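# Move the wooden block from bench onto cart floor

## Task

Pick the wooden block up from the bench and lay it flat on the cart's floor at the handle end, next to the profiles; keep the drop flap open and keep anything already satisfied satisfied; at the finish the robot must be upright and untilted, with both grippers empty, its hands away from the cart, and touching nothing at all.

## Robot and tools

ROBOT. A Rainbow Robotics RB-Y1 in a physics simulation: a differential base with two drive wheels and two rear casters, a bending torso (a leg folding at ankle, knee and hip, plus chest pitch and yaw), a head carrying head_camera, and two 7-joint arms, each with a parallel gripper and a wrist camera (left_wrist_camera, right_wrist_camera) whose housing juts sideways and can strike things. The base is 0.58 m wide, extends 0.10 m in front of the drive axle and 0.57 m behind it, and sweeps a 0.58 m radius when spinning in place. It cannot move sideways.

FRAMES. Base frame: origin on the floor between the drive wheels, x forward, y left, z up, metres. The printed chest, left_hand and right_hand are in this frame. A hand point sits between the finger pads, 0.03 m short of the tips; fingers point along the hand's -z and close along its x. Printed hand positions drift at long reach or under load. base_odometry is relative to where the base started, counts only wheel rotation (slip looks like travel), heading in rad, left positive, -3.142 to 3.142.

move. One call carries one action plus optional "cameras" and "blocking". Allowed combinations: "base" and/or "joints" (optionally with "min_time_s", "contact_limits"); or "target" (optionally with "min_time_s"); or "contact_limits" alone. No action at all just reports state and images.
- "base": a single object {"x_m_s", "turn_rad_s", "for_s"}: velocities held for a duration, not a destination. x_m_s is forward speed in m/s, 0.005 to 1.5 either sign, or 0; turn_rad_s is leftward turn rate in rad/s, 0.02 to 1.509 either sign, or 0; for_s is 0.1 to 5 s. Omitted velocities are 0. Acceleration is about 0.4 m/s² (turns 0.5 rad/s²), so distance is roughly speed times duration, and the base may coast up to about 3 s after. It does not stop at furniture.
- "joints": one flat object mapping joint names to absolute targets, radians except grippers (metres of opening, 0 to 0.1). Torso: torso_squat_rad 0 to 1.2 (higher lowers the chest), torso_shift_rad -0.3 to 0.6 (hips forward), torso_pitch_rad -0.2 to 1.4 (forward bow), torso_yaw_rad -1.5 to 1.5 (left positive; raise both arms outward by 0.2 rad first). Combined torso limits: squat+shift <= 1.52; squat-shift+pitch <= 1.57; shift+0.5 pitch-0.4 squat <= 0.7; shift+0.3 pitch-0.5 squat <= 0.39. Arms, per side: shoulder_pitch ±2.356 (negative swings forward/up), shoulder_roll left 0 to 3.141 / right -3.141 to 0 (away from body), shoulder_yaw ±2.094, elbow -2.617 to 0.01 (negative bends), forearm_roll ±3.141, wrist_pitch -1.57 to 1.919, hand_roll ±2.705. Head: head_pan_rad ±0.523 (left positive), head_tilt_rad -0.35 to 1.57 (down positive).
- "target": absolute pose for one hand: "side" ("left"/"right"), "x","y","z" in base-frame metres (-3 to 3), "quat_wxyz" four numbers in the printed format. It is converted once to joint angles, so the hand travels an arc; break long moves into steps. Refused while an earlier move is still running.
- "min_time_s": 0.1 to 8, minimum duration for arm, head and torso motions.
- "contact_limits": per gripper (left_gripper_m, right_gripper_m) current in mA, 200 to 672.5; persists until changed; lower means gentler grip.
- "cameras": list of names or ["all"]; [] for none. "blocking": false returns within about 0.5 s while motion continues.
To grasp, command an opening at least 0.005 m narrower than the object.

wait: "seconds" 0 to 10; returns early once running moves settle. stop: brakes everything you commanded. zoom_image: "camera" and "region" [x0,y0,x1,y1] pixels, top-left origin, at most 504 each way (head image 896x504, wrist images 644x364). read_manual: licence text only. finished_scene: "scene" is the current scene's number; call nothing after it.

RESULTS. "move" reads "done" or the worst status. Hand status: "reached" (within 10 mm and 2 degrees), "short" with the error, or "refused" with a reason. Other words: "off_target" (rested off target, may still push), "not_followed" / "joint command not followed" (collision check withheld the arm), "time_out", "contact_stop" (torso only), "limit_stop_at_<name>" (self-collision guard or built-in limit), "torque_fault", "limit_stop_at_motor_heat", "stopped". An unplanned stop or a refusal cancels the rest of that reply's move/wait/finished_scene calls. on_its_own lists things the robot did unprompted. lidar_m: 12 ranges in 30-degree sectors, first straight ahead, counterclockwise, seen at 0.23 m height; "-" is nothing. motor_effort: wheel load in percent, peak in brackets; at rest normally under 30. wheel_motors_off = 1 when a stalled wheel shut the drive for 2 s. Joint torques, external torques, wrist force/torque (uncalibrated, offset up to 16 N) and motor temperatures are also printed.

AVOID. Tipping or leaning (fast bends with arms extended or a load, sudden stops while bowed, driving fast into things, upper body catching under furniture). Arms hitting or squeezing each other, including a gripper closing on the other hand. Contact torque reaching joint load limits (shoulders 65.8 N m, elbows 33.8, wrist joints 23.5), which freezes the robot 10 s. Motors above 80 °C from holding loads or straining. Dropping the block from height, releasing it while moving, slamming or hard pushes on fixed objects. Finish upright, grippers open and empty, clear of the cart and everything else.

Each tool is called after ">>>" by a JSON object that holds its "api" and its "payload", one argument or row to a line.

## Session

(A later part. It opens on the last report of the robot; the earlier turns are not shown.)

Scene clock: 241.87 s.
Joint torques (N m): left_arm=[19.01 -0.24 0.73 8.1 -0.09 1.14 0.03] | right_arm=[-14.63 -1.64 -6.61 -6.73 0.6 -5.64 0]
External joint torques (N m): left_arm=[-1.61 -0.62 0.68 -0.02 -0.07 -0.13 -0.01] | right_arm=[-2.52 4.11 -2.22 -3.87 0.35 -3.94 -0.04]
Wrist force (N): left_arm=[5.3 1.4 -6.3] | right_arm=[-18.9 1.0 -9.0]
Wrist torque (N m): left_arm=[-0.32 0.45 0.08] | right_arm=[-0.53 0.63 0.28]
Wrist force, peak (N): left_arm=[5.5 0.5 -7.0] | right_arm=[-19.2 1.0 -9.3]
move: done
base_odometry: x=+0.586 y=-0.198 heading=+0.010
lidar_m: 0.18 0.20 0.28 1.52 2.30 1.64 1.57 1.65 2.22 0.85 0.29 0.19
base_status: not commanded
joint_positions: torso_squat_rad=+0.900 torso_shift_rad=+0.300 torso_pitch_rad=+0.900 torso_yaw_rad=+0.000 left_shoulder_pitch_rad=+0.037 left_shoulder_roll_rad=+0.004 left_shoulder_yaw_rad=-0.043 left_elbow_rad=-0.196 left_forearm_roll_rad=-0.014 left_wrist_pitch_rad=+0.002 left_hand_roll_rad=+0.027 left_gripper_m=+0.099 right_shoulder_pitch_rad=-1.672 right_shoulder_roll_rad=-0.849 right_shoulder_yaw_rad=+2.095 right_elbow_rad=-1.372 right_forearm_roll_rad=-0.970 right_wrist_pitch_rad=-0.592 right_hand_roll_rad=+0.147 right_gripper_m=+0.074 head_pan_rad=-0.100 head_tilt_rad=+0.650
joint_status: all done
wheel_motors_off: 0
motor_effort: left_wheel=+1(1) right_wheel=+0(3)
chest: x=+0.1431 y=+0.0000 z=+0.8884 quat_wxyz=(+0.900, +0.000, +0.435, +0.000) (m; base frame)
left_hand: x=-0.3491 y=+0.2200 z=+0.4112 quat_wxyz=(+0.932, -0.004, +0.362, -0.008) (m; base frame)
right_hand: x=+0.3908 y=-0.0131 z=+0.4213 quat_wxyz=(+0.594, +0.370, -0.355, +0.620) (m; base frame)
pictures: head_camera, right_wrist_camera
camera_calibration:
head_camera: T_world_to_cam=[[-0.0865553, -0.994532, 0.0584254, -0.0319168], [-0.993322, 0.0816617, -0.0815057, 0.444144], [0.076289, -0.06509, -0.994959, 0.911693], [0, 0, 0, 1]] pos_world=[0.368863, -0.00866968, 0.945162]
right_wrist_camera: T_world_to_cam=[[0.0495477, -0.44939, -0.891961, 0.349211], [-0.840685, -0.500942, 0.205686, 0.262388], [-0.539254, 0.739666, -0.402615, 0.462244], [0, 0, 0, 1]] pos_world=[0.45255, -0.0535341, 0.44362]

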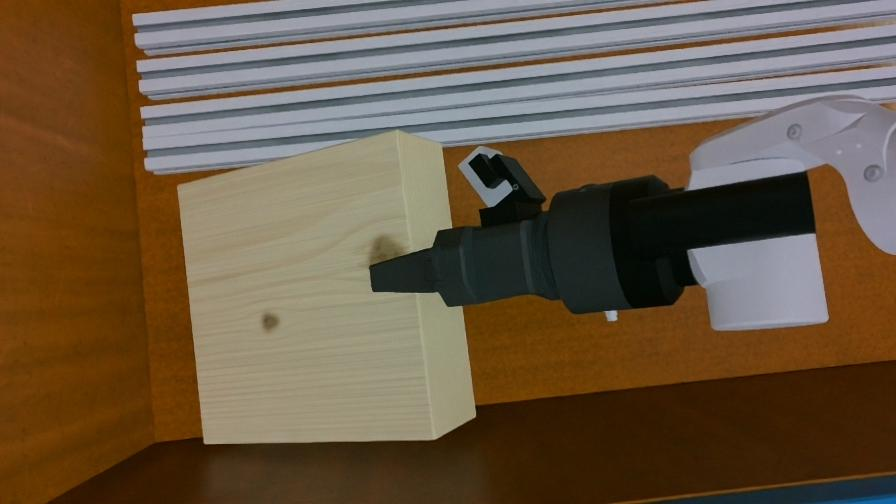

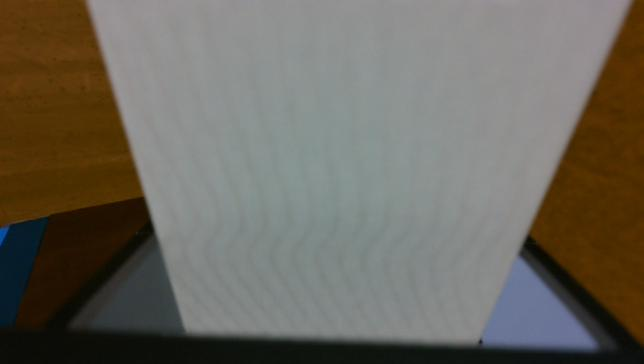

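>>> {"api": "move", "payload": {
  "target": {"side":"right","x":0.391,"y":-0.013,"z":0.408,"quat_wxyz":[0.5922,0.3723,-0.3558,0.6198]},
  "min_time_s": 1
}}

>>> {"api": "move", "payload": {
  "target": {"side":"right","x":0.391,"y":-0.013,"z":0.400,"quat_wxyz":[0.5922,0.3723,-0.3558,0.6198]},
  "min_time_s": 1,
  "cameras": ["head_camera"]
}}

Scene clock: 244.80 s.
Joint torques (N m): left_arm=[18.85 -0.23 0.58 7.99 -0.08 1.1 0.09] | right_arm=[-6.36 -3.03 -0.72 0.7 0.39 4.5 0.09]
External joint torques (N m): left_arm=[-1.75 -0.61 0.53 -0.13 -0.07 -0.16 0.05] | right_arm=[5.73 2.54 3.46 3.21 0.18 6.22 0.05]
Wrist force (N): left_arm=[5.3 1.1 -6.7] | right_arm=[3.6 -3.6 8.8]
Wrist torque (N m): left_arm=[-0.24 0.44 0.12] | right_arm=[-0.21 -3.98 -0.38]
Wrist force, peak (N): left_arm=[5.2 2.1 -6.9] | right_arm=[7.9 0.7 23.8]
move: done
base_odometry: x=+0.586 y=-0.198 heading=+0.010
lidar_m: 0.19 0.20 0.27 1.53 2.30 1.64 1.56 1.63 2.22 0.86 0.29 0.21
base_status: not commanded
joint_positions: torso_squat_rad=+0.900 torso_shift_rad=+0.300 torso_pitch_rad=+0.900 torso_yaw_rad=+0.000 left_shoulder_pitch_rad=+0.037 left_shoulder_roll_rad=+0.004 left_shoulder_yaw_rad=-0.043 left_elbow_rad=-0.196 left_forearm_roll_rad=-0.014 left_wrist_pitch_rad=+0.002 left_hand_roll_rad=+0.027 left_gripper_m=+0.099 right_shoulder_pitch_rad=-1.643 right_shoulder_roll_rad=-0.804 right_shoulder_yaw_rad=+2.093 right_elbow_rad=-1.277 right_forearm_roll_rad=-0.930 right_wrist_pitch_rad=-0.634 right_hand_roll_rad=+0.097 right_gripper_m=+0.075 head_pan_rad=-0.100 head_tilt_rad=+0.650
joint_status: all done
wheel_motors_off: 0
motor_effort: left_wheel=+0(1) right_wheel=+2(3)
chest: x=+0.1428 y=+0.0000 z=+0.8887 quat_wxyz=(+0.901, +0.000, +0.435, +0.000) (m; base frame)
left_hand: x=-0.3490 y=+0.2200 z=+0.4110 quat_wxyz=(+0.932, -0.004, +0.362, -0.008) (m; base frame)
right_hand: x=+0.3919 y=-0.0124 z=+0.4094 quat_wxyz=(+0.592, +0.372, -0.357, +0.620) (m; base frame)
right_hand_status: reached (checked arc, planned for 1.0 s): 2 mm and 0.2 deg off.
pictures: none

Scene clock: 246.13 s.
Joint torques (N m): left_arm=[19.08 -0.86 0.75 8.18 -0.07 1.08 0.06] | right_arm=[-5.09 -0.94 0.39 1.19 0.63 6.25 -0.15]
External joint torques (N m): left_arm=[-1.52 -1.24 0.7 0.05 -0.06 -0.18 0.03] | right_arm=[6.94 4.49 4.44 3.53 0.45 7.97 -0.19]
Wrist force (N): left_arm=[5.6 1.3 -6.7] | right_arm=[7.4 -4.8 18.0]
Wrist torque (N m): left_arm=[-0.33 0.46 0.08] | right_arm=[-0.07 -4.98 -0.07]
Wrist force, peak (N): left_arm=[5.3 1.2 -7.0] | right_arm=[10.5 -5.9 26.6]
move: done
base_odometry: x=+0.586 y=-0.198 heading=+0.010
lidar_m: 0.19 0.20 0.28 1.52 2.31 1.64 1.58 1.63 2.21 0.85 0.28 0.20
base_status: not commanded
joint_positions: torso_squat_rad=+0.900 torso_shift_rad=+0.300 torso_pitch_rad=+0.899 torso_yaw_rad=+0.000 left_shoulder_pitch_rad=+0.037 left_shoulder_roll_rad=+0.004 left_shoulder_yaw_rad=-0.043 left_elbow_rad=-0.196 left_forearm_roll_rad=-0.014 left_wrist_pitch_rad=+0.002 left_hand_roll_rad=+0.027 left_gripper_m=+0.099 right_shoulder_pitch_rad=-1.625 right_shoulder_roll_rad=-0.779 right_shoulder_yaw_rad=+2.093 right_elbow_rad=-1.225 right_forearm_roll_rad=-0.915 right_wrist_pitch_rad=-0.653 right_hand_roll_rad=+0.075 right_gripper_m=+0.076 head_pan_rad=-0.100 head_tilt_rad=+0.650
joint_status: all done
wheel_motors_off: 0
motor_effort: left_wheel=-3(3) right_wheel=+1(3)
chest: x=+0.1428 y=+0.0000 z=+0.8887 quat_wxyz=(+0.901, +0.000, +0.435, +0.000) (m; base frame)
left_hand: x=-0.3490 y=+0.2200 z=+0.4110 quat_wxyz=(+0.932, -0.004, +0.362, -0.008) (m; base frame)
right_hand: x=+0.3921 y=-0.0125 z=+0.4018 quat_wxyz=(+0.592, +0.371, -0.357, +0.619) (m; base frame)
right_hand_status: reached (checked arc, planned for 1.0 s): 2 mm and 0.2 deg off.
pictures: head_camera
camera_calibration:
head_camera: T_world_to_cam=[[-0.0868133, -0.994515, 0.0583311, -0.0318863], [-0.99323, 0.0818677, -0.0824074, 0.444713], [0.07718, -0.0650903, -0.99489, 0.911811], [0, 0, 0, 1]] pos_world=[0.368561, -0.00876905, 0.945659]

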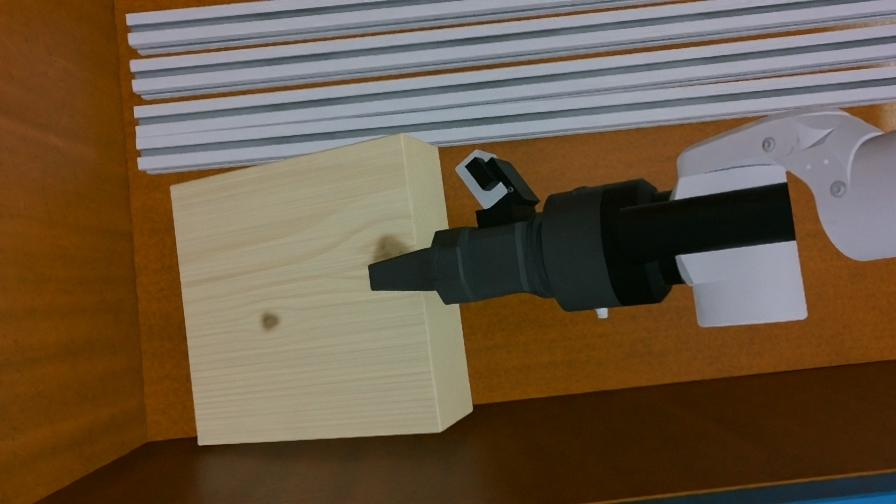

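>>> {"api": "move", "payload": {
  "joints": {"right_gripper_m":0.088}
}}

>>> {"api": "move", "payload": {
  "target": {"side":"right","x":0.391,"y":-0.039,"z":0.376,"quat_wxyz":[0.5922,0.3723,-0.3558,0.6198]},
  "min_time_s": 1.5,
  "cameras": ["head_camera","right_wrist_camera"]
}}

Scene clock: 250.10 s.
Joint torques (N m): left_arm=[18.86 -0.54 0.86 8.05 -0.2 1.18 -0.01] | right_arm=[-12.59 -2.32 -3.7 -3.81 0.54 -3.25 -0.15]
External joint torques (N m): left_arm=[-1.76 -0.92 0.81 -0.08 -0.18 -0.08 -0.04] | right_arm=[-0.6 3.12 0.32 -1.46 0.36 -1.52 -0.19]
Wrist force (N): left_arm=[5.3 1.5 -5.8] | right_arm=[-13.6 0.7 -6.6]
Wrist torque (N m): left_arm=[-0.32 0.46 0.06] | right_arm=[-0.24 -0.48 -0.05]
Wrist force, peak (N): left_arm=[5.7 1.8 -6.7] | right_arm=[8.3 -5.1 18.4]
move: done
base_odometry: x=+0.586 y=-0.198 heading=+0.010
lidar_m: 0.19 0.20 0.26 1.51 2.28 1.65 1.57 1.63 2.20 0.85 0.29 0.21
base_status: not commanded
joint_positions: torso_squat_rad=+0.900 torso_shift_rad=+0.300 torso_pitch_rad=+0.900 torso_yaw_rad=+0.000 left_shoulder_pitch_rad=+0.037 left_shoulder_roll_rad=+0.004 left_shoulder_yaw_rad=-0.043 left_elbow_rad=-0.196 left_forearm_roll_rad=-0.014 left_wrist_pitch_rad=+0.002 left_hand_roll_rad=+0.027 left_gripper_m=+0.099 right_shoulder_pitch_rad=-1.623 right_shoulder_roll_rad=-0.778 right_shoulder_yaw_rad=+2.094 right_elbow_rad=-1.224 right_forearm_roll_rad=-0.915 right_wrist_pitch_rad=-0.650 right_hand_roll_rad=+0.075 right_gripper_m=+0.088 head_pan_rad=-0.100 head_tilt_rad=+0.650
joint_status: all done
wheel_motors_off: 0
motor_effort: left_wheel=-1(6) right_wheel=+2(3)
chest: x=+0.1430 y=+0.0000 z=+0.8885 quat_wxyz=(+0.900, +0.000, +0.435, +0.000) (m; base frame)
left_hand: x=-0.3491 y=+0.2200 z=+0.4112 quat_wxyz=(+0.932, -0.004, +0.362, -0.008) (m; base frame)
right_hand: x=+0.3910 y=-0.0135 z=+0.4000 quat_wxyz=(+0.593, +0.371, -0.355, +0.620) (m; base frame)
pictures: none

Scene clock: 251.93 s.
Joint torques (N m): left_arm=[18.7 -0.32 0.46 7.88 -0.08 1.14 0.04] | right_arm=[-12.67 -0.55 -4.18 -3.73 0.41 -4.39 -0.15]
External joint torques (N m): left_arm=[-1.92 -0.7 0.41 -0.25 -0.06 -0.13 0] | right_arm=[-1.41 5.37 -0.91 -2.29 0.36 -2.67 -0.19]
Wrist force (N): left_arm=[4.9 1.8 -5.9] | right_arm=[-15.1 0.9 -3.4]
Wrist torque (N m): left_arm=[-0.32 0.38 0.07] | right_arm=[-0.21 -0.05 -0.05]
Wrist force, peak (N): left_arm=[5.8 1.7 -6.7] | right_arm=[-14.4 3.2 -7.5]
move: done
base_odometry: x=+0.586 y=-0.198 heading=+0.010
lidar_m: 0.19 0.20 0.28 1.52 2.30 1.65 1.57 1.64 2.20 0.84 0.30 0.20
base_status: not commanded
joint_positions: torso_squat_rad=+0.900 torso_shift_rad=+0.300 torso_pitch_rad=+0.900 torso_yaw_rad=+0.000 left_shoulder_pitch_rad=+0.037 left_shoulder_roll_rad=+0.004 left_shoulder_yaw_rad=-0.043 left_elbow_rad=-0.196 left_forearm_roll_rad=-0.014 left_wrist_pitch_rad=+0.002 left_hand_roll_rad=+0.027 left_gripper_m=+0.099 right_shoulder_pitch_rad=-1.546 right_shoulder_roll_rad=-0.740 right_shoulder_yaw_rad=+2.094 right_elbow_rad=-1.034 right_forearm_roll_rad=-0.818 right_wrist_pitch_rad=-0.761 right_hand_roll_rad=-0.019 right_gripper_m=+0.088 head_pan_rad=-0.100 head_tilt_rad=+0.650
joint_status: all done
wheel_motors_off: 0
motor_effort: left_wheel=-1(2) right_wheel=+0(2)
chest: x=+0.1431 y=+0.0000 z=+0.8885 quat_wxyz=(+0.900, +0.000, +0.435, +0.000) (m; base frame)
left_hand: x=-0.3491 y=+0.2200 z=+0.4112 quat_wxyz=(+0.932, -0.004, +0.362, -0.008) (m; base frame)
right_hand: x=+0.3910 y=-0.0400 z=+0.3759 quat_wxyz=(+0.594, +0.370, -0.355, +0.620) (m; base frame)
right_hand_status: reached (checked arc, planned for 1.5 s): 1 mm and 0.4 deg off.
pictures: head_camera, right_wrist_camera
camera_calibration:
head_camera: T_world_to_cam=[[-0.0866596, -0.994524, 0.05841, -0.0318691], [-0.993305, 0.0817603, -0.0816091, 0.444244], [0.0763866, -0.0650911, -0.994951, 0.911749], [0, 0, 0, 1]] pos_world=[0.368863, -0.00866937, 0.945262]
right_wrist_camera: T_world_to_cam=[[0.0499817, -0.449466, -0.891898, 0.296524], [-0.840676, -0.501073, 0.205401, 0.258548], [-0.539227, 0.739531, -0.4029, 0.464028], [0, 0, 0, 1]] pos_world=[0.452751, -0.0803344, 0.39832]

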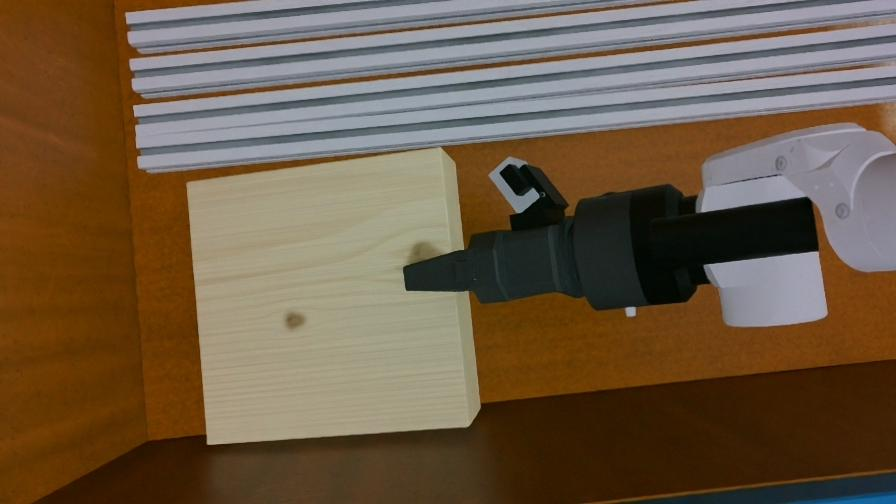

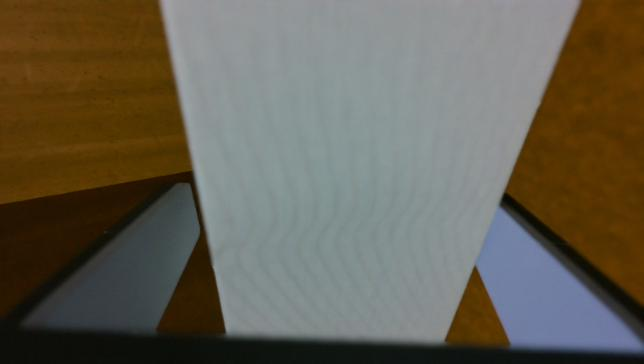

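>>> {"api": "move", "payload": {
  "target": {"side":"right","x":0.391,"y":-0.055,"z":0.357,"quat_wxyz":[0.5922,0.3723,-0.3558,0.6198]},
  "min_time_s": 1.2,
  "cameras": ["head_camera","right_wrist_camera"]
}}

Scene clock: 256.60 s.
Joint torques (N m): left_arm=[18.76 -0.39 0.78 7.89 -0.05 1.2 0] | right_arm=[-9.94 -4.04 -3.88 0.37 -0.01 -1.77 -0.17]
External joint torques (N m): left_arm=[-1.85 -0.77 0.73 -0.24 -0.03 -0.07 -0.04] | right_arm=[0.77 1.9 -1.22 0.9 0.07 -0.06 -0.21]
Wrist force (N): left_arm=[5.3 1.0 -5.8] | right_arm=[-4.8 1.9 -1.6]
Wrist torque (N m): left_arm=[-0.26 0.42 0.09] | right_arm=[-0.28 -0.14 0.01]
Wrist force, peak (N): left_arm=[5.8 1.1 -7.0] | right_arm=[-13.8 3.2 -8.3]
move: done
base_odometry: x=+0.586 y=-0.198 heading=+0.010
lidar_m: 0.18 0.19 0.27 1.53 2.29 1.65 1.57 1.64 2.20 0.86 0.29 0.21
base_status: not commanded
joint_positions: torso_squat_rad=+0.900 torso_shift_rad=+0.300 torso_pitch_rad=+0.900 torso_yaw_rad=+0.000 left_shoulder_pitch_rad=+0.037 left_shoulder_roll_rad=+0.004 left_shoulder_yaw_rad=-0.043 left_elbow_rad=-0.196 left_forearm_roll_rad=-0.014 left_wrist_pitch_rad=+0.002 left_hand_roll_rad=+0.027 left_gripper_m=+0.099 right_shoulder_pitch_rad=-1.479 right_shoulder_roll_rad=-0.677 right_shoulder_yaw_rad=+2.094 right_elbow_rad=-0.835 right_forearm_roll_rad=-0.759 right_wrist_pitch_rad=-0.865 right_hand_roll_rad=-0.098 right_gripper_m=+0.088 head_pan_rad=-0.100 head_tilt_rad=+0.650
joint_status: all done
wheel_motors_off: 0
motor_effort: left_wheel=-1(2) right_wheel=+0(3)
chest: x=+0.1430 y=+0.0000 z=+0.8885 quat_wxyz=(+0.900, +0.000, +0.435, +0.000) (m; base frame)
left_hand: x=-0.3491 y=+0.2200 z=+0.4112 quat_wxyz=(+0.932, -0.004, +0.362, -0.008) (m; base frame)
right_hand: x=+0.3908 y=-0.0551 z=+0.3574 quat_wxyz=(+0.593, +0.370, -0.355, +0.620) (m; base frame)
right_hand_status: reached (checked arc, planned for 1.2 s): 0 mm and 0.3 deg off.
pictures: head_camera, right_wrist_camera
camera_calibration:
head_camera: T_world_to_cam=[[-0.0866649, -0.994524, 0.058401, -0.0318587], [-0.993297, 0.0817598, -0.0817083, 0.444335], [0.0764861, -0.0650908, -0.994944, 0.911705], [0, 0, 0, 1]] pos_world=[0.368863, -0.00866937, 0.945262]
right_wrist_camera: T_world_to_cam=[[0.0500601, -0.448106, -0.892578, 0.273466], [-0.840155, -0.502124, 0.204965, 0.254498], [-0.540031, 0.739643, -0.401615, 0.467601], [0, 0, 0, 1]] pos_world=[0.452647, -0.0955264, 0.379723]

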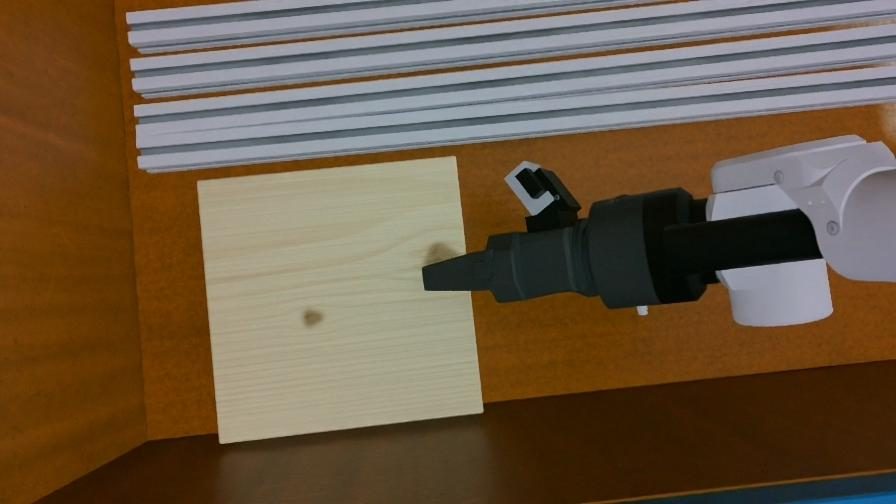

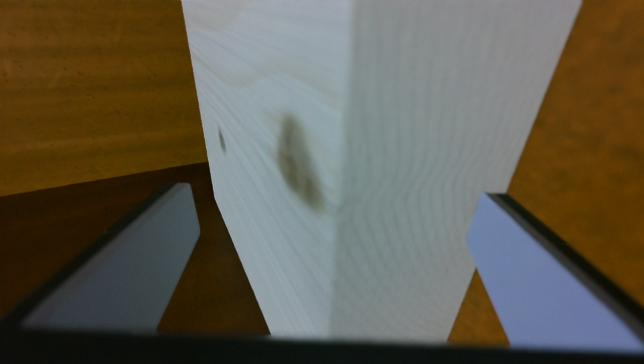

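>>> {"api": "move", "payload": {
  "target": {"side":"right","x":0.391,"y":-0.099,"z":0.381,"quat_wxyz":[0.5922,0.3723,-0.3558,0.6198]},
  "min_time_s": 1.5,
  "cameras": ["head_camera","right_wrist_camera"]
}}

Scene clock: 259.67 s.
Joint torques (N m): left_arm=[18.93 -0.71 0.73 8.05 -0.17 1.14 -0.07] | right_arm=[-11.96 -9.53 -3.57 -1.18 0.16 -1.92 0.25]
External joint torques (N m): left_arm=[-1.68 -1.09 0.68 -0.07 -0.16 -0.13 -0.1] | right_arm=[-1.73 -1.4 -0.91 -0.41 0.2 -0.2 0.21]
Wrist force (N): left_arm=[4.5 0.9 -6.7] | right_arm=[-5.6 1.8 -1.9]
Wrist torque (N m): left_arm=[-0.23 0.34 0.04] | right_arm=[-0.27 -0.25 -0.24]
Wrist force, peak (N): left_arm=[5.7 0.4 -7.0] | right_arm=[-6.2 2.0 -2.1]
move: done
base_odometry: x=+0.586 y=-0.198 heading=+0.010
lidar_m: 0.19 0.20 0.27 1.52 2.30 1.65 1.57 1.65 2.20 0.86 0.29 0.20
base_status: not commanded
joint_positions: torso_squat_rad=+0.900 torso_shift_rad=+0.300 torso_pitch_rad=+0.900 torso_yaw_rad=+0.000 left_shoulder_pitch_rad=+0.037 left_shoulder_roll_rad=+0.004 left_shoulder_yaw_rad=-0.043 left_elbow_rad=-0.196 left_forearm_roll_rad=-0.014 left_wrist_pitch_rad=+0.002 left_hand_roll_rad=+0.027 left_gripper_m=+0.099 right_shoulder_pitch_rad=-1.502 right_shoulder_roll_rad=-0.843 right_shoulder_yaw_rad=+2.094 right_elbow_rad=-0.999 right_forearm_roll_rad=-0.723 right_wrist_pitch_rad=-0.888 right_hand_roll_rad=-0.063 right_gripper_m=+0.088 head_pan_rad=-0.100 head_tilt_rad=+0.650
joint_status: all done
wheel_motors_off: 0
motor_effort: left_wheel=+0(1) right_wheel=+1(2)
chest: x=+0.1430 y=+0.0000 z=+0.8885 quat_wxyz=(+0.900, +0.000, +0.435, +0.000) (m; base frame)
left_hand: x=-0.3491 y=+0.2200 z=+0.4112 quat_wxyz=(+0.932, -0.004, +0.362, -0.008) (m; base frame)
right_hand: x=+0.3906 y=-0.0987 z=+0.3809 quat_wxyz=(+0.592, +0.374, -0.356, +0.619) (m; base frame)
right_hand_status: reached (checked arc, planned for 1.5 s): 0 mm and 0.2 deg off.
pictures: head_camera, right_wrist_camera
camera_calibration:
head_camera: T_world_to_cam=[[-0.0866649, -0.994524, 0.058401, -0.0318587], [-0.993297, 0.0817598, -0.0817083, 0.444335], [0.0764861, -0.0650908, -0.994944, 0.911705], [0, 0, 0, 1]] pos_world=[0.368863, -0.00866937, 0.945262]
right_wrist_camera: T_world_to_cam=[[0.0486878, -0.441715, -0.895833, 0.277398], [-0.838425, -0.505522, 0.203694, 0.227127], [-0.542838, 0.741172, -0.394958, 0.507897], [0, 0, 0, 1]] pos_world=[0.452629, -0.13909, 0.402836]

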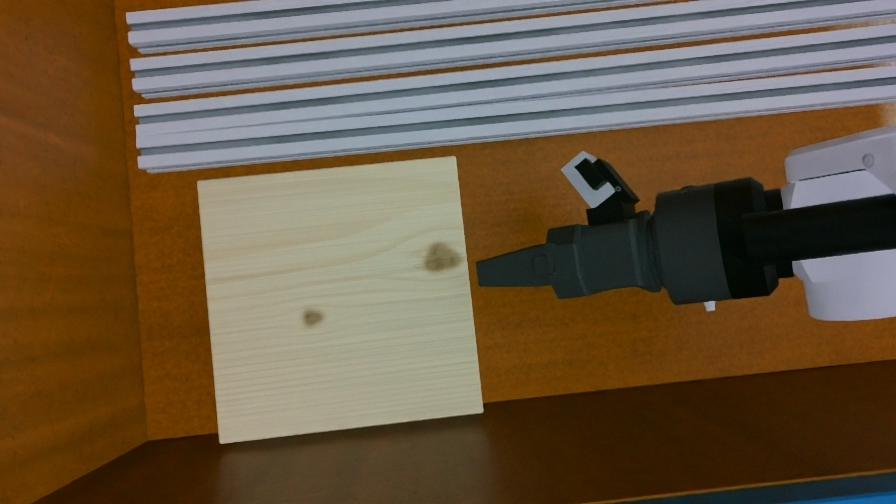

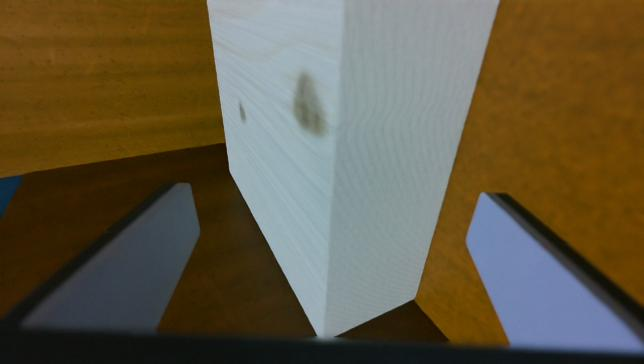

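>>> {"api": "move", "payload": {
  "target": {"side":"right","x":0.40,"y":-0.14,"z":0.50,"quat_wxyz":[0.5922,0.3723,-0.3558,0.6198]},
  "min_time_s": 1.5
}}

>>> {"api": "move", "payload": {
  "target": {"side":"right","x":0.41,"y":-0.14,"z":0.65,"quat_wxyz":[0.5922,0.3723,-0.3558,0.6198]},
  "min_time_s": 1.5,
  "cameras": ["head_camera"]
}}

>>> {"api": "move", "payload": {
  "target": {"side":"right","x":0.42,"y":-0.14,"z":0.79,"quat_wxyz":[0.5922,0.3723,-0.3558,0.6198]},
  "min_time_s": 1.5,
  "cameras": ["head_camera"]
}}

Scene clock: 263.57 s.
Joint torques (N m): left_arm=[19.09 -0.49 0.52 8.04 -0.09 1.07 0.07] | right_arm=[-11.18 -11.22 -5.06 -2.9 0.09 -1.54 -0.31]
External joint torques (N m): left_arm=[-1.52 -0.87 0.47 -0.09 -0.07 -0.2 0.03] | right_arm=[-1.55 -1.06 -1.05 -0.54 0.09 0.18 -0.35]
Wrist force (N): left_arm=[4.8 1.8 -5.5] | right_arm=[-5.5 2.2 -2.1]
Wrist torque (N m): left_arm=[-0.35 0.40 0.04] | right_arm=[-0.29 -0.25 -0.04]
Wrist force, peak (N): left_arm=[6.0 1.4 -6.7] | right_arm=[-6.2 1.6 -1.9]
move: done
base_odometry: x=+0.586 y=-0.198 heading=+0.010
lidar_m: 0.18 0.20 0.28 1.53 2.28 1.64 1.57 1.63 2.20 0.86 0.28 0.20
base_status: not commanded
joint_positions: torso_squat_rad=+0.900 torso_shift_rad=+0.300 torso_pitch_rad=+0.900 torso_yaw_rad=+0.000 left_shoulder_pitch_rad=+0.037 left_shoulder_roll_rad=+0.004 left_shoulder_yaw_rad=-0.043 left_elbow_rad=-0.196 left_forearm_roll_rad=-0.014 left_wrist_pitch_rad=+0.002 left_hand_roll_rad=+0.027 left_gripper_m=+0.099 right_shoulder_pitch_rad=-1.727 right_shoulder_roll_rad=-1.332 right_shoulder_yaw_rad=+2.094 right_elbow_rad=-1.648 right_forearm_roll_rad=-0.581 right_wrist_pitch_rad=-0.699 right_hand_roll_rad=-0.078 right_gripper_m=+0.088 head_pan_rad=-0.100 head_tilt_rad=+0.650
joint_status: all done
wheel_motors_off: 0
motor_effort: left_wheel=+0(1) right_wheel=+0(3)
chest: x=+0.1430 y=+0.0000 z=+0.8885 quat_wxyz=(+0.900, +0.000, +0.435, +0.000) (m; base frame)
left_hand: x=-0.3491 y=+0.2200 z=+0.4112 quat_wxyz=(+0.932, -0.004, +0.362, -0.008) (m; base frame)
right_hand: x=+0.3998 y=-0.1400 z=+0.4999 quat_wxyz=(+0.592, +0.373, -0.356, +0.620) (m; base frame)
right_hand_status: reached (checked arc, planned for 1.5 s): 0 mm and 0.1 deg off.
pictures: none

Scene clock: 265.40 s.
Joint torques (N m): left_arm=[18.8 -0.4 0.8 7.99 0.02 1.15 0.04] | right_arm=[-9.01 -8.03 -6.26 -3.31 -0.51 -1.3 -0.15]
External joint torques (N m): left_arm=[-1.82 -0.78 0.75 -0.14 0.03 -0.12 0.01] | right_arm=[-1.63 -1.29 -0.06 -0.52 -0.04 0.04 -0.19]
Wrist force (N): left_arm=[5.4 1.1 -6.7] | right_arm=[-5.6 1.6 -1.6]
Wrist torque (N m): left_arm=[-0.24 0.47 0.07] | right_arm=[-0.22 -0.25 -0.05]
Wrist force, peak (N): left_arm=[5.5 1.6 -7.1] | right_arm=[-6.3 2.3 -1.9]
move: done
base_odometry: x=+0.586 y=-0.198 heading=+0.010
lidar_m: 0.19 0.20 0.28 1.53 2.28 1.65 1.57 1.64 2.21 0.86 0.28 0.20
base_status: not commanded
joint_positions: torso_squat_rad=+0.900 torso_shift_rad=+0.300 torso_pitch_rad=+0.900 torso_yaw_rad=+0.000 left_shoulder_pitch_rad=+0.037 left_shoulder_roll_rad=+0.004 left_shoulder_yaw_rad=-0.043 left_elbow_rad=-0.196 left_forearm_roll_rad=-0.014 left_wrist_pitch_rad=+0.002 left_hand_roll_rad=+0.027 left_gripper_m=+0.099 right_shoulder_pitch_rad=-2.100 right_shoulder_roll_rad=-1.817 right_shoulder_yaw_rad=+2.094 right_elbow_rad=-2.163 right_forearm_roll_rad=-0.089 right_wrist_pitch_rad=-0.541 right_hand_roll_rad=-0.669 right_gripper_m=+0.088 head_pan_rad=-0.100 head_tilt_rad=+0.650
joint_status: all done
wheel_motors_off: 0
motor_effort: left_wheel=-1(1) right_wheel=+0(2)
chest: x=+0.1430 y=+0.0000 z=+0.8885 quat_wxyz=(+0.900, +0.000, +0.435, +0.000) (m; base frame)
left_hand: x=-0.3491 y=+0.2200 z=+0.4112 quat_wxyz=(+0.932, -0.004, +0.362, -0.008) (m; base frame)
right_hand: x=+0.4099 y=-0.1401 z=+0.6497 quat_wxyz=(+0.592, +0.372, -0.357, +0.619) (m; base frame)
right_hand_status: reached (checked arc, planned for 1.5 s): 0 mm and 0.1 deg off.
pictures: head_camera
camera_calibration:
head_camera: T_world_to_cam=[[-0.0866649, -0.994524, 0.058401, -0.0318587], [-0.993297, 0.0817598, -0.0817083, 0.444335], [0.0764861, -0.0650908, -0.994944, 0.911705], [0, 0, 0, 1]] pos_world=[0.368863, -0.00866937, 0.945262]

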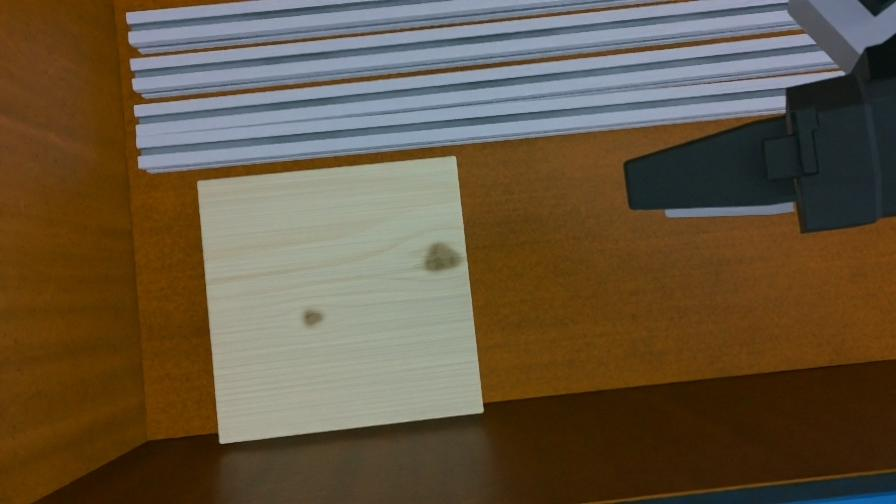

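Scene clock: 267.23 s.
Joint torques (N m): left_arm=[18.94 -0.59 0.98 7.94 -0.02 1.13 0] | right_arm=[-5.92 -4.8 -8.69 -0.57 -1.29 -0.24 0.1]
External joint torques (N m): left_arm=[-1.67 -0.97 0.93 -0.19 0 -0.14 -0.04] | right_arm=[-1.33 -1.1 -1.02 -0.17 -0.09 -0.08 0.05]
Wrist force (N): left_arm=[5.4 0.9 -6.5] | right_arm=[-5.1 2.2 -2.2]
Wrist torque (N m): left_arm=[-0.20 0.45 0.09] | right_arm=[-0.28 -0.17 -0.06]
Wrist force, peak (N): left_arm=[5.8 1.6 -6.6] | right_arm=[-5.9 1.9 -2.3]
move: done
base_odometry: x=+0.586 y=-0.198 heading=+0.010
lidar_m: 0.19 0.21 0.28 1.52 2.29 1.64 1.58 1.64 2.19 0.85 0.29 0.20
base_status: not commanded
joint_positions: torso_squat_rad=+0.900 torso_shift_rad=+0.300 torso_pitch_rad=+0.900 torso_yaw_rad=+0.000 left_shoulder_pitch_rad=+0.037 left_shoulder_roll_rad=+0.004 left_shoulder_yaw_rad=-0.043 left_elbow_rad=-0.196 left_forearm_roll_rad=-0.014 left_wrist_pitch_rad=+0.002 left_hand_roll_rad=+0.027 left_gripper_m=+0.099 right_shoulder_pitch_rad=-2.294 right_shoulder_roll_rad=-2.172 right_shoulder_yaw_rad=+1.745 right_elbow_rad=-2.369 right_forearm_roll_rad=+0.327 right_wrist_pitch_rad=-0.744 right_hand_roll_rad=-1.479 right_gripper_m=+0.088 head_pan_rad=-0.100 head_tilt_rad=+0.650
joint_status: all done
wheel_motors_off: 0
motor_effort: left_wheel=+0(1) right_wheel=+0(2)
chest: x=+0.1430 y=+0.0000 z=+0.8885 quat_wxyz=(+0.900, +0.000, +0.435, +0.000) (m; base frame)
left_hand: x=-0.3491 y=+0.2200 z=+0.4112 quat_wxyz=(+0.932, -0.004, +0.362, -0.008) (m; base frame)
right_hand: x=+0.4201 y=-0.1402 z=+0.7895 quat_wxyz=(+0.592, +0.373, -0.358, +0.619) (m; base frame)
right_hand_status: reached (checked arc, planned for 1.5 s): 1 mm and 0.3 deg off.
pictures: head_camera
camera_calibration:
head_camera: T_world_to_cam=[[-0.0866649, -0.994524, 0.058401, -0.0318587], [-0.993297, 0.0817598, -0.0817083, 0.444335], [0.0764861, -0.0650908, -0.994944, 0.911705], [0, 0, 0, 1]] pos_world=[0.368863, -0.00866937, 0.945262]

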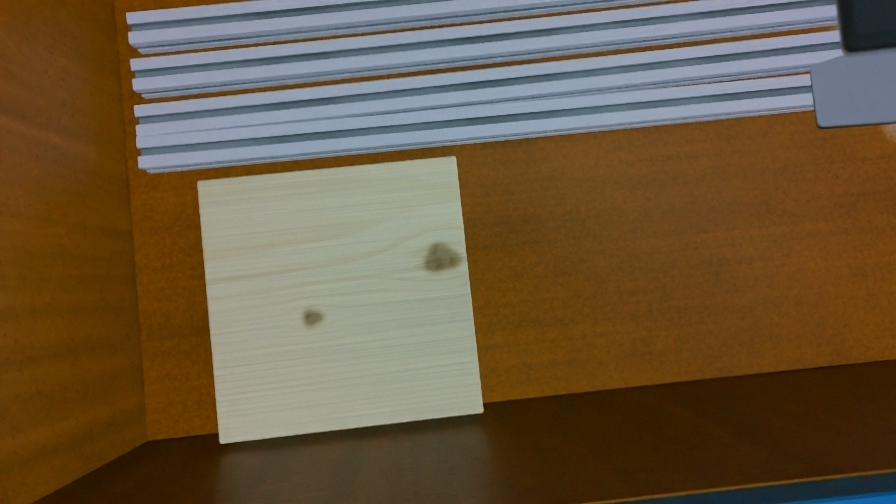

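>>> {"api": "move", "payload": {
  "base": {"x_m_s":-0.25,"for_s":2.2}
}}

>>> {"api": "move", "payload": {
  "joints": {"torso_pitch_rad":0.4,"torso_shift_rad":0.1,"torso_squat_rad":0.5,"head_tilt_rad":0.35,"head_pan_rad":0},
  "min_time_s": 3,
  "cameras": ["head_camera"]
}}

Scene clock: 271.37 s.
Joint torques (N m): left_arm=[18.56 -0.4 0.94 8.11 -0.1 1.1 0.1] | right_arm=[-5.48 -4.3 -8.86 -0.49 -1.26 -0.16 0.06]
External joint torques (N m): left_arm=[-2.05 -0.79 0.89 -0.01 -0.08 -0.17 0.06] | right_arm=[-0.9 -0.6 -1.2 -0.09 -0.07 0 0.02]
Wrist force (N): left_arm=[5.2 1.0 -6.5] | right_arm=[-4.9 2.0 -2.0]
Wrist torque (N m): left_arm=[-0.27 0.36 0.09] | right_arm=[-0.20 -0.17 -0.06]
Wrist force, peak (N): left_arm=[5.7 0.7 -7.4] | right_arm=[-5.9 2.4 -2.2]
move: done
base_odometry: x=+0.036 y=-0.203 heading=+0.008
lidar_m: 0.74 0.77 1.73 4.42 1.49 1.08 1.02 1.07 1.43 3.67 1.10 0.78
base_status: done (sent for 2.2 of 2.2 s)
joint_positions: torso_squat_rad=+0.900 torso_shift_rad=+0.300 torso_pitch_rad=+0.900 torso_yaw_rad=+0.000 left_shoulder_pitch_rad=+0.037 left_shoulder_roll_rad=+0.004 left_shoulder_yaw_rad=-0.043 left_elbow_rad=-0.196 left_forearm_roll_rad=-0.014 left_wrist_pitch_rad=+0.002 left_hand_roll_rad=+0.027 left_gripper_m=+0.099 right_shoulder_pitch_rad=-2.294 right_shoulder_roll_rad=-2.172 right_shoulder_yaw_rad=+1.745 right_elbow_rad=-2.369 right_forearm_roll_rad=+0.327 right_wrist_pitch_rad=-0.744 right_hand_roll_rad=-1.479 right_gripper_m=+0.088 head_pan_rad=-0.100 head_tilt_rad=+0.650
joint_status: not commanded
wheel_motors_off: 0
motor_effort: left_wheel=-18(28) right_wheel=+19(34)
chest: x=+0.1429 y=+0.0000 z=+0.8885 quat_wxyz=(+0.900, +0.000, +0.435, +0.000) (m; base frame)
left_hand: x=-0.3491 y=+0.2200 z=+0.4111 quat_wxyz=(+0.932, -0.004, +0.362, -0.008) (m; base frame)
right_hand: x=+0.4200 y=-0.1402 z=+0.7897 quat_wxyz=(+0.592, +0.373, -0.358, +0.619) (m; base frame)
pictures: none

Scene clock: 274.73 s.
Joint torques (N m): left_arm=[8.57 -0.6 0.76 3.51 -0.1 0.1 0.07] | right_arm=[-6.03 1.75 -8.9 3.08 -1.19 0.72 -0.04]
External joint torques (N m): left_arm=[-0.83 -0.89 0.73 -0.19 -0.09 -0.27 0.06] | right_arm=[-0.93 -0.29 -0.92 0.18 -0.02 -0.07 -0.08]
Wrist force (N): left_arm=[2.7 1.3 -7.4] | right_arm=[-4.5 5.2 -2.2]
Wrist torque (N m): left_arm=[-0.29 0.30 0.09] | right_arm=[-0.45 -0.15 -0.08]
Wrist force, peak (N): left_arm=[5.7 1.0 -7.6] | right_arm=[-5.0 4.9 -2.5]
move: done
base_odometry: x=+0.036 y=-0.203 heading=+0.008
lidar_m: 0.74 0.78 1.73 4.42 1.50 1.07 1.02 1.07 1.44 3.67 1.10 0.78
base_status: not commanded
joint_positions: torso_squat_rad=+0.500 torso_shift_rad=+0.100 torso_pitch_rad=+0.400 torso_yaw_rad=+0.000 left_shoulder_pitch_rad=+0.037 left_shoulder_roll_rad=+0.004 left_shoulder_yaw_rad=-0.043 left_elbow_rad=-0.196 left_forearm_roll_rad=-0.014 left_wrist_pitch_rad=+0.002 left_hand_roll_rad=+0.027 left_gripper_m=+0.099 right_shoulder_pitch_rad=-2.294 right_shoulder_roll_rad=-2.172 right_shoulder_yaw_rad=+1.745 right_elbow_rad=-2.369 right_forearm_roll_rad=+0.327 right_wrist_pitch_rad=-0.744 right_hand_roll_rad=-1.479 right_gripper_m=+0.088 head_pan_rad=+0.000 head_tilt_rad=+0.350
joint_status: all done
wheel_motors_off: 0
motor_effort: left_wheel=-18(19) right_wheel=+18(20)
chest: x=-0.0462 y=+0.0001 z=+1.1767 quat_wxyz=(+0.980, +0.000, +0.199, +0.000) (m; base frame)
left_hand: x=-0.2491 y=+0.2200 z=+0.5218 quat_wxyz=(+0.993, -0.002, +0.120, -0.008) (m; base frame)
right_hand: x=+0.2444 y=-0.1402 z=+1.2228 quat_wxyz=(+0.485, +0.208, -0.494, +0.692) (m; base frame)
pictures: head_camera
camera_calibration:
head_camera: T_world_to_cam=[[-0.00293748, -0.999502, -0.0314329, 0.0417813], [-0.63874, 0.0260606, -0.768981, 1.12485], [0.769417, 0.0178186, -0.638499, 0.768701], [0, 0, 0, 1]] pos_world=[0.127156, -0.00125082, 1.35711]

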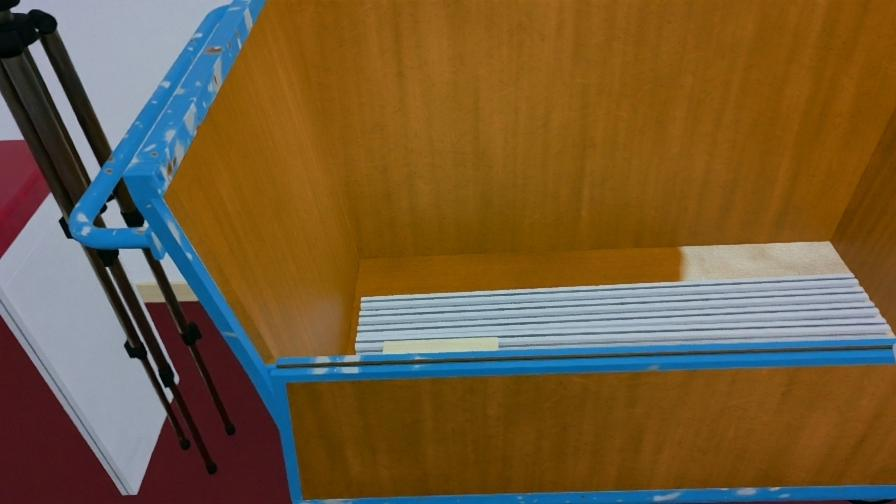

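>>> {"api": "finished_scene", "payload": {
  "scene": 2
}}

The scene is finished: the task was done.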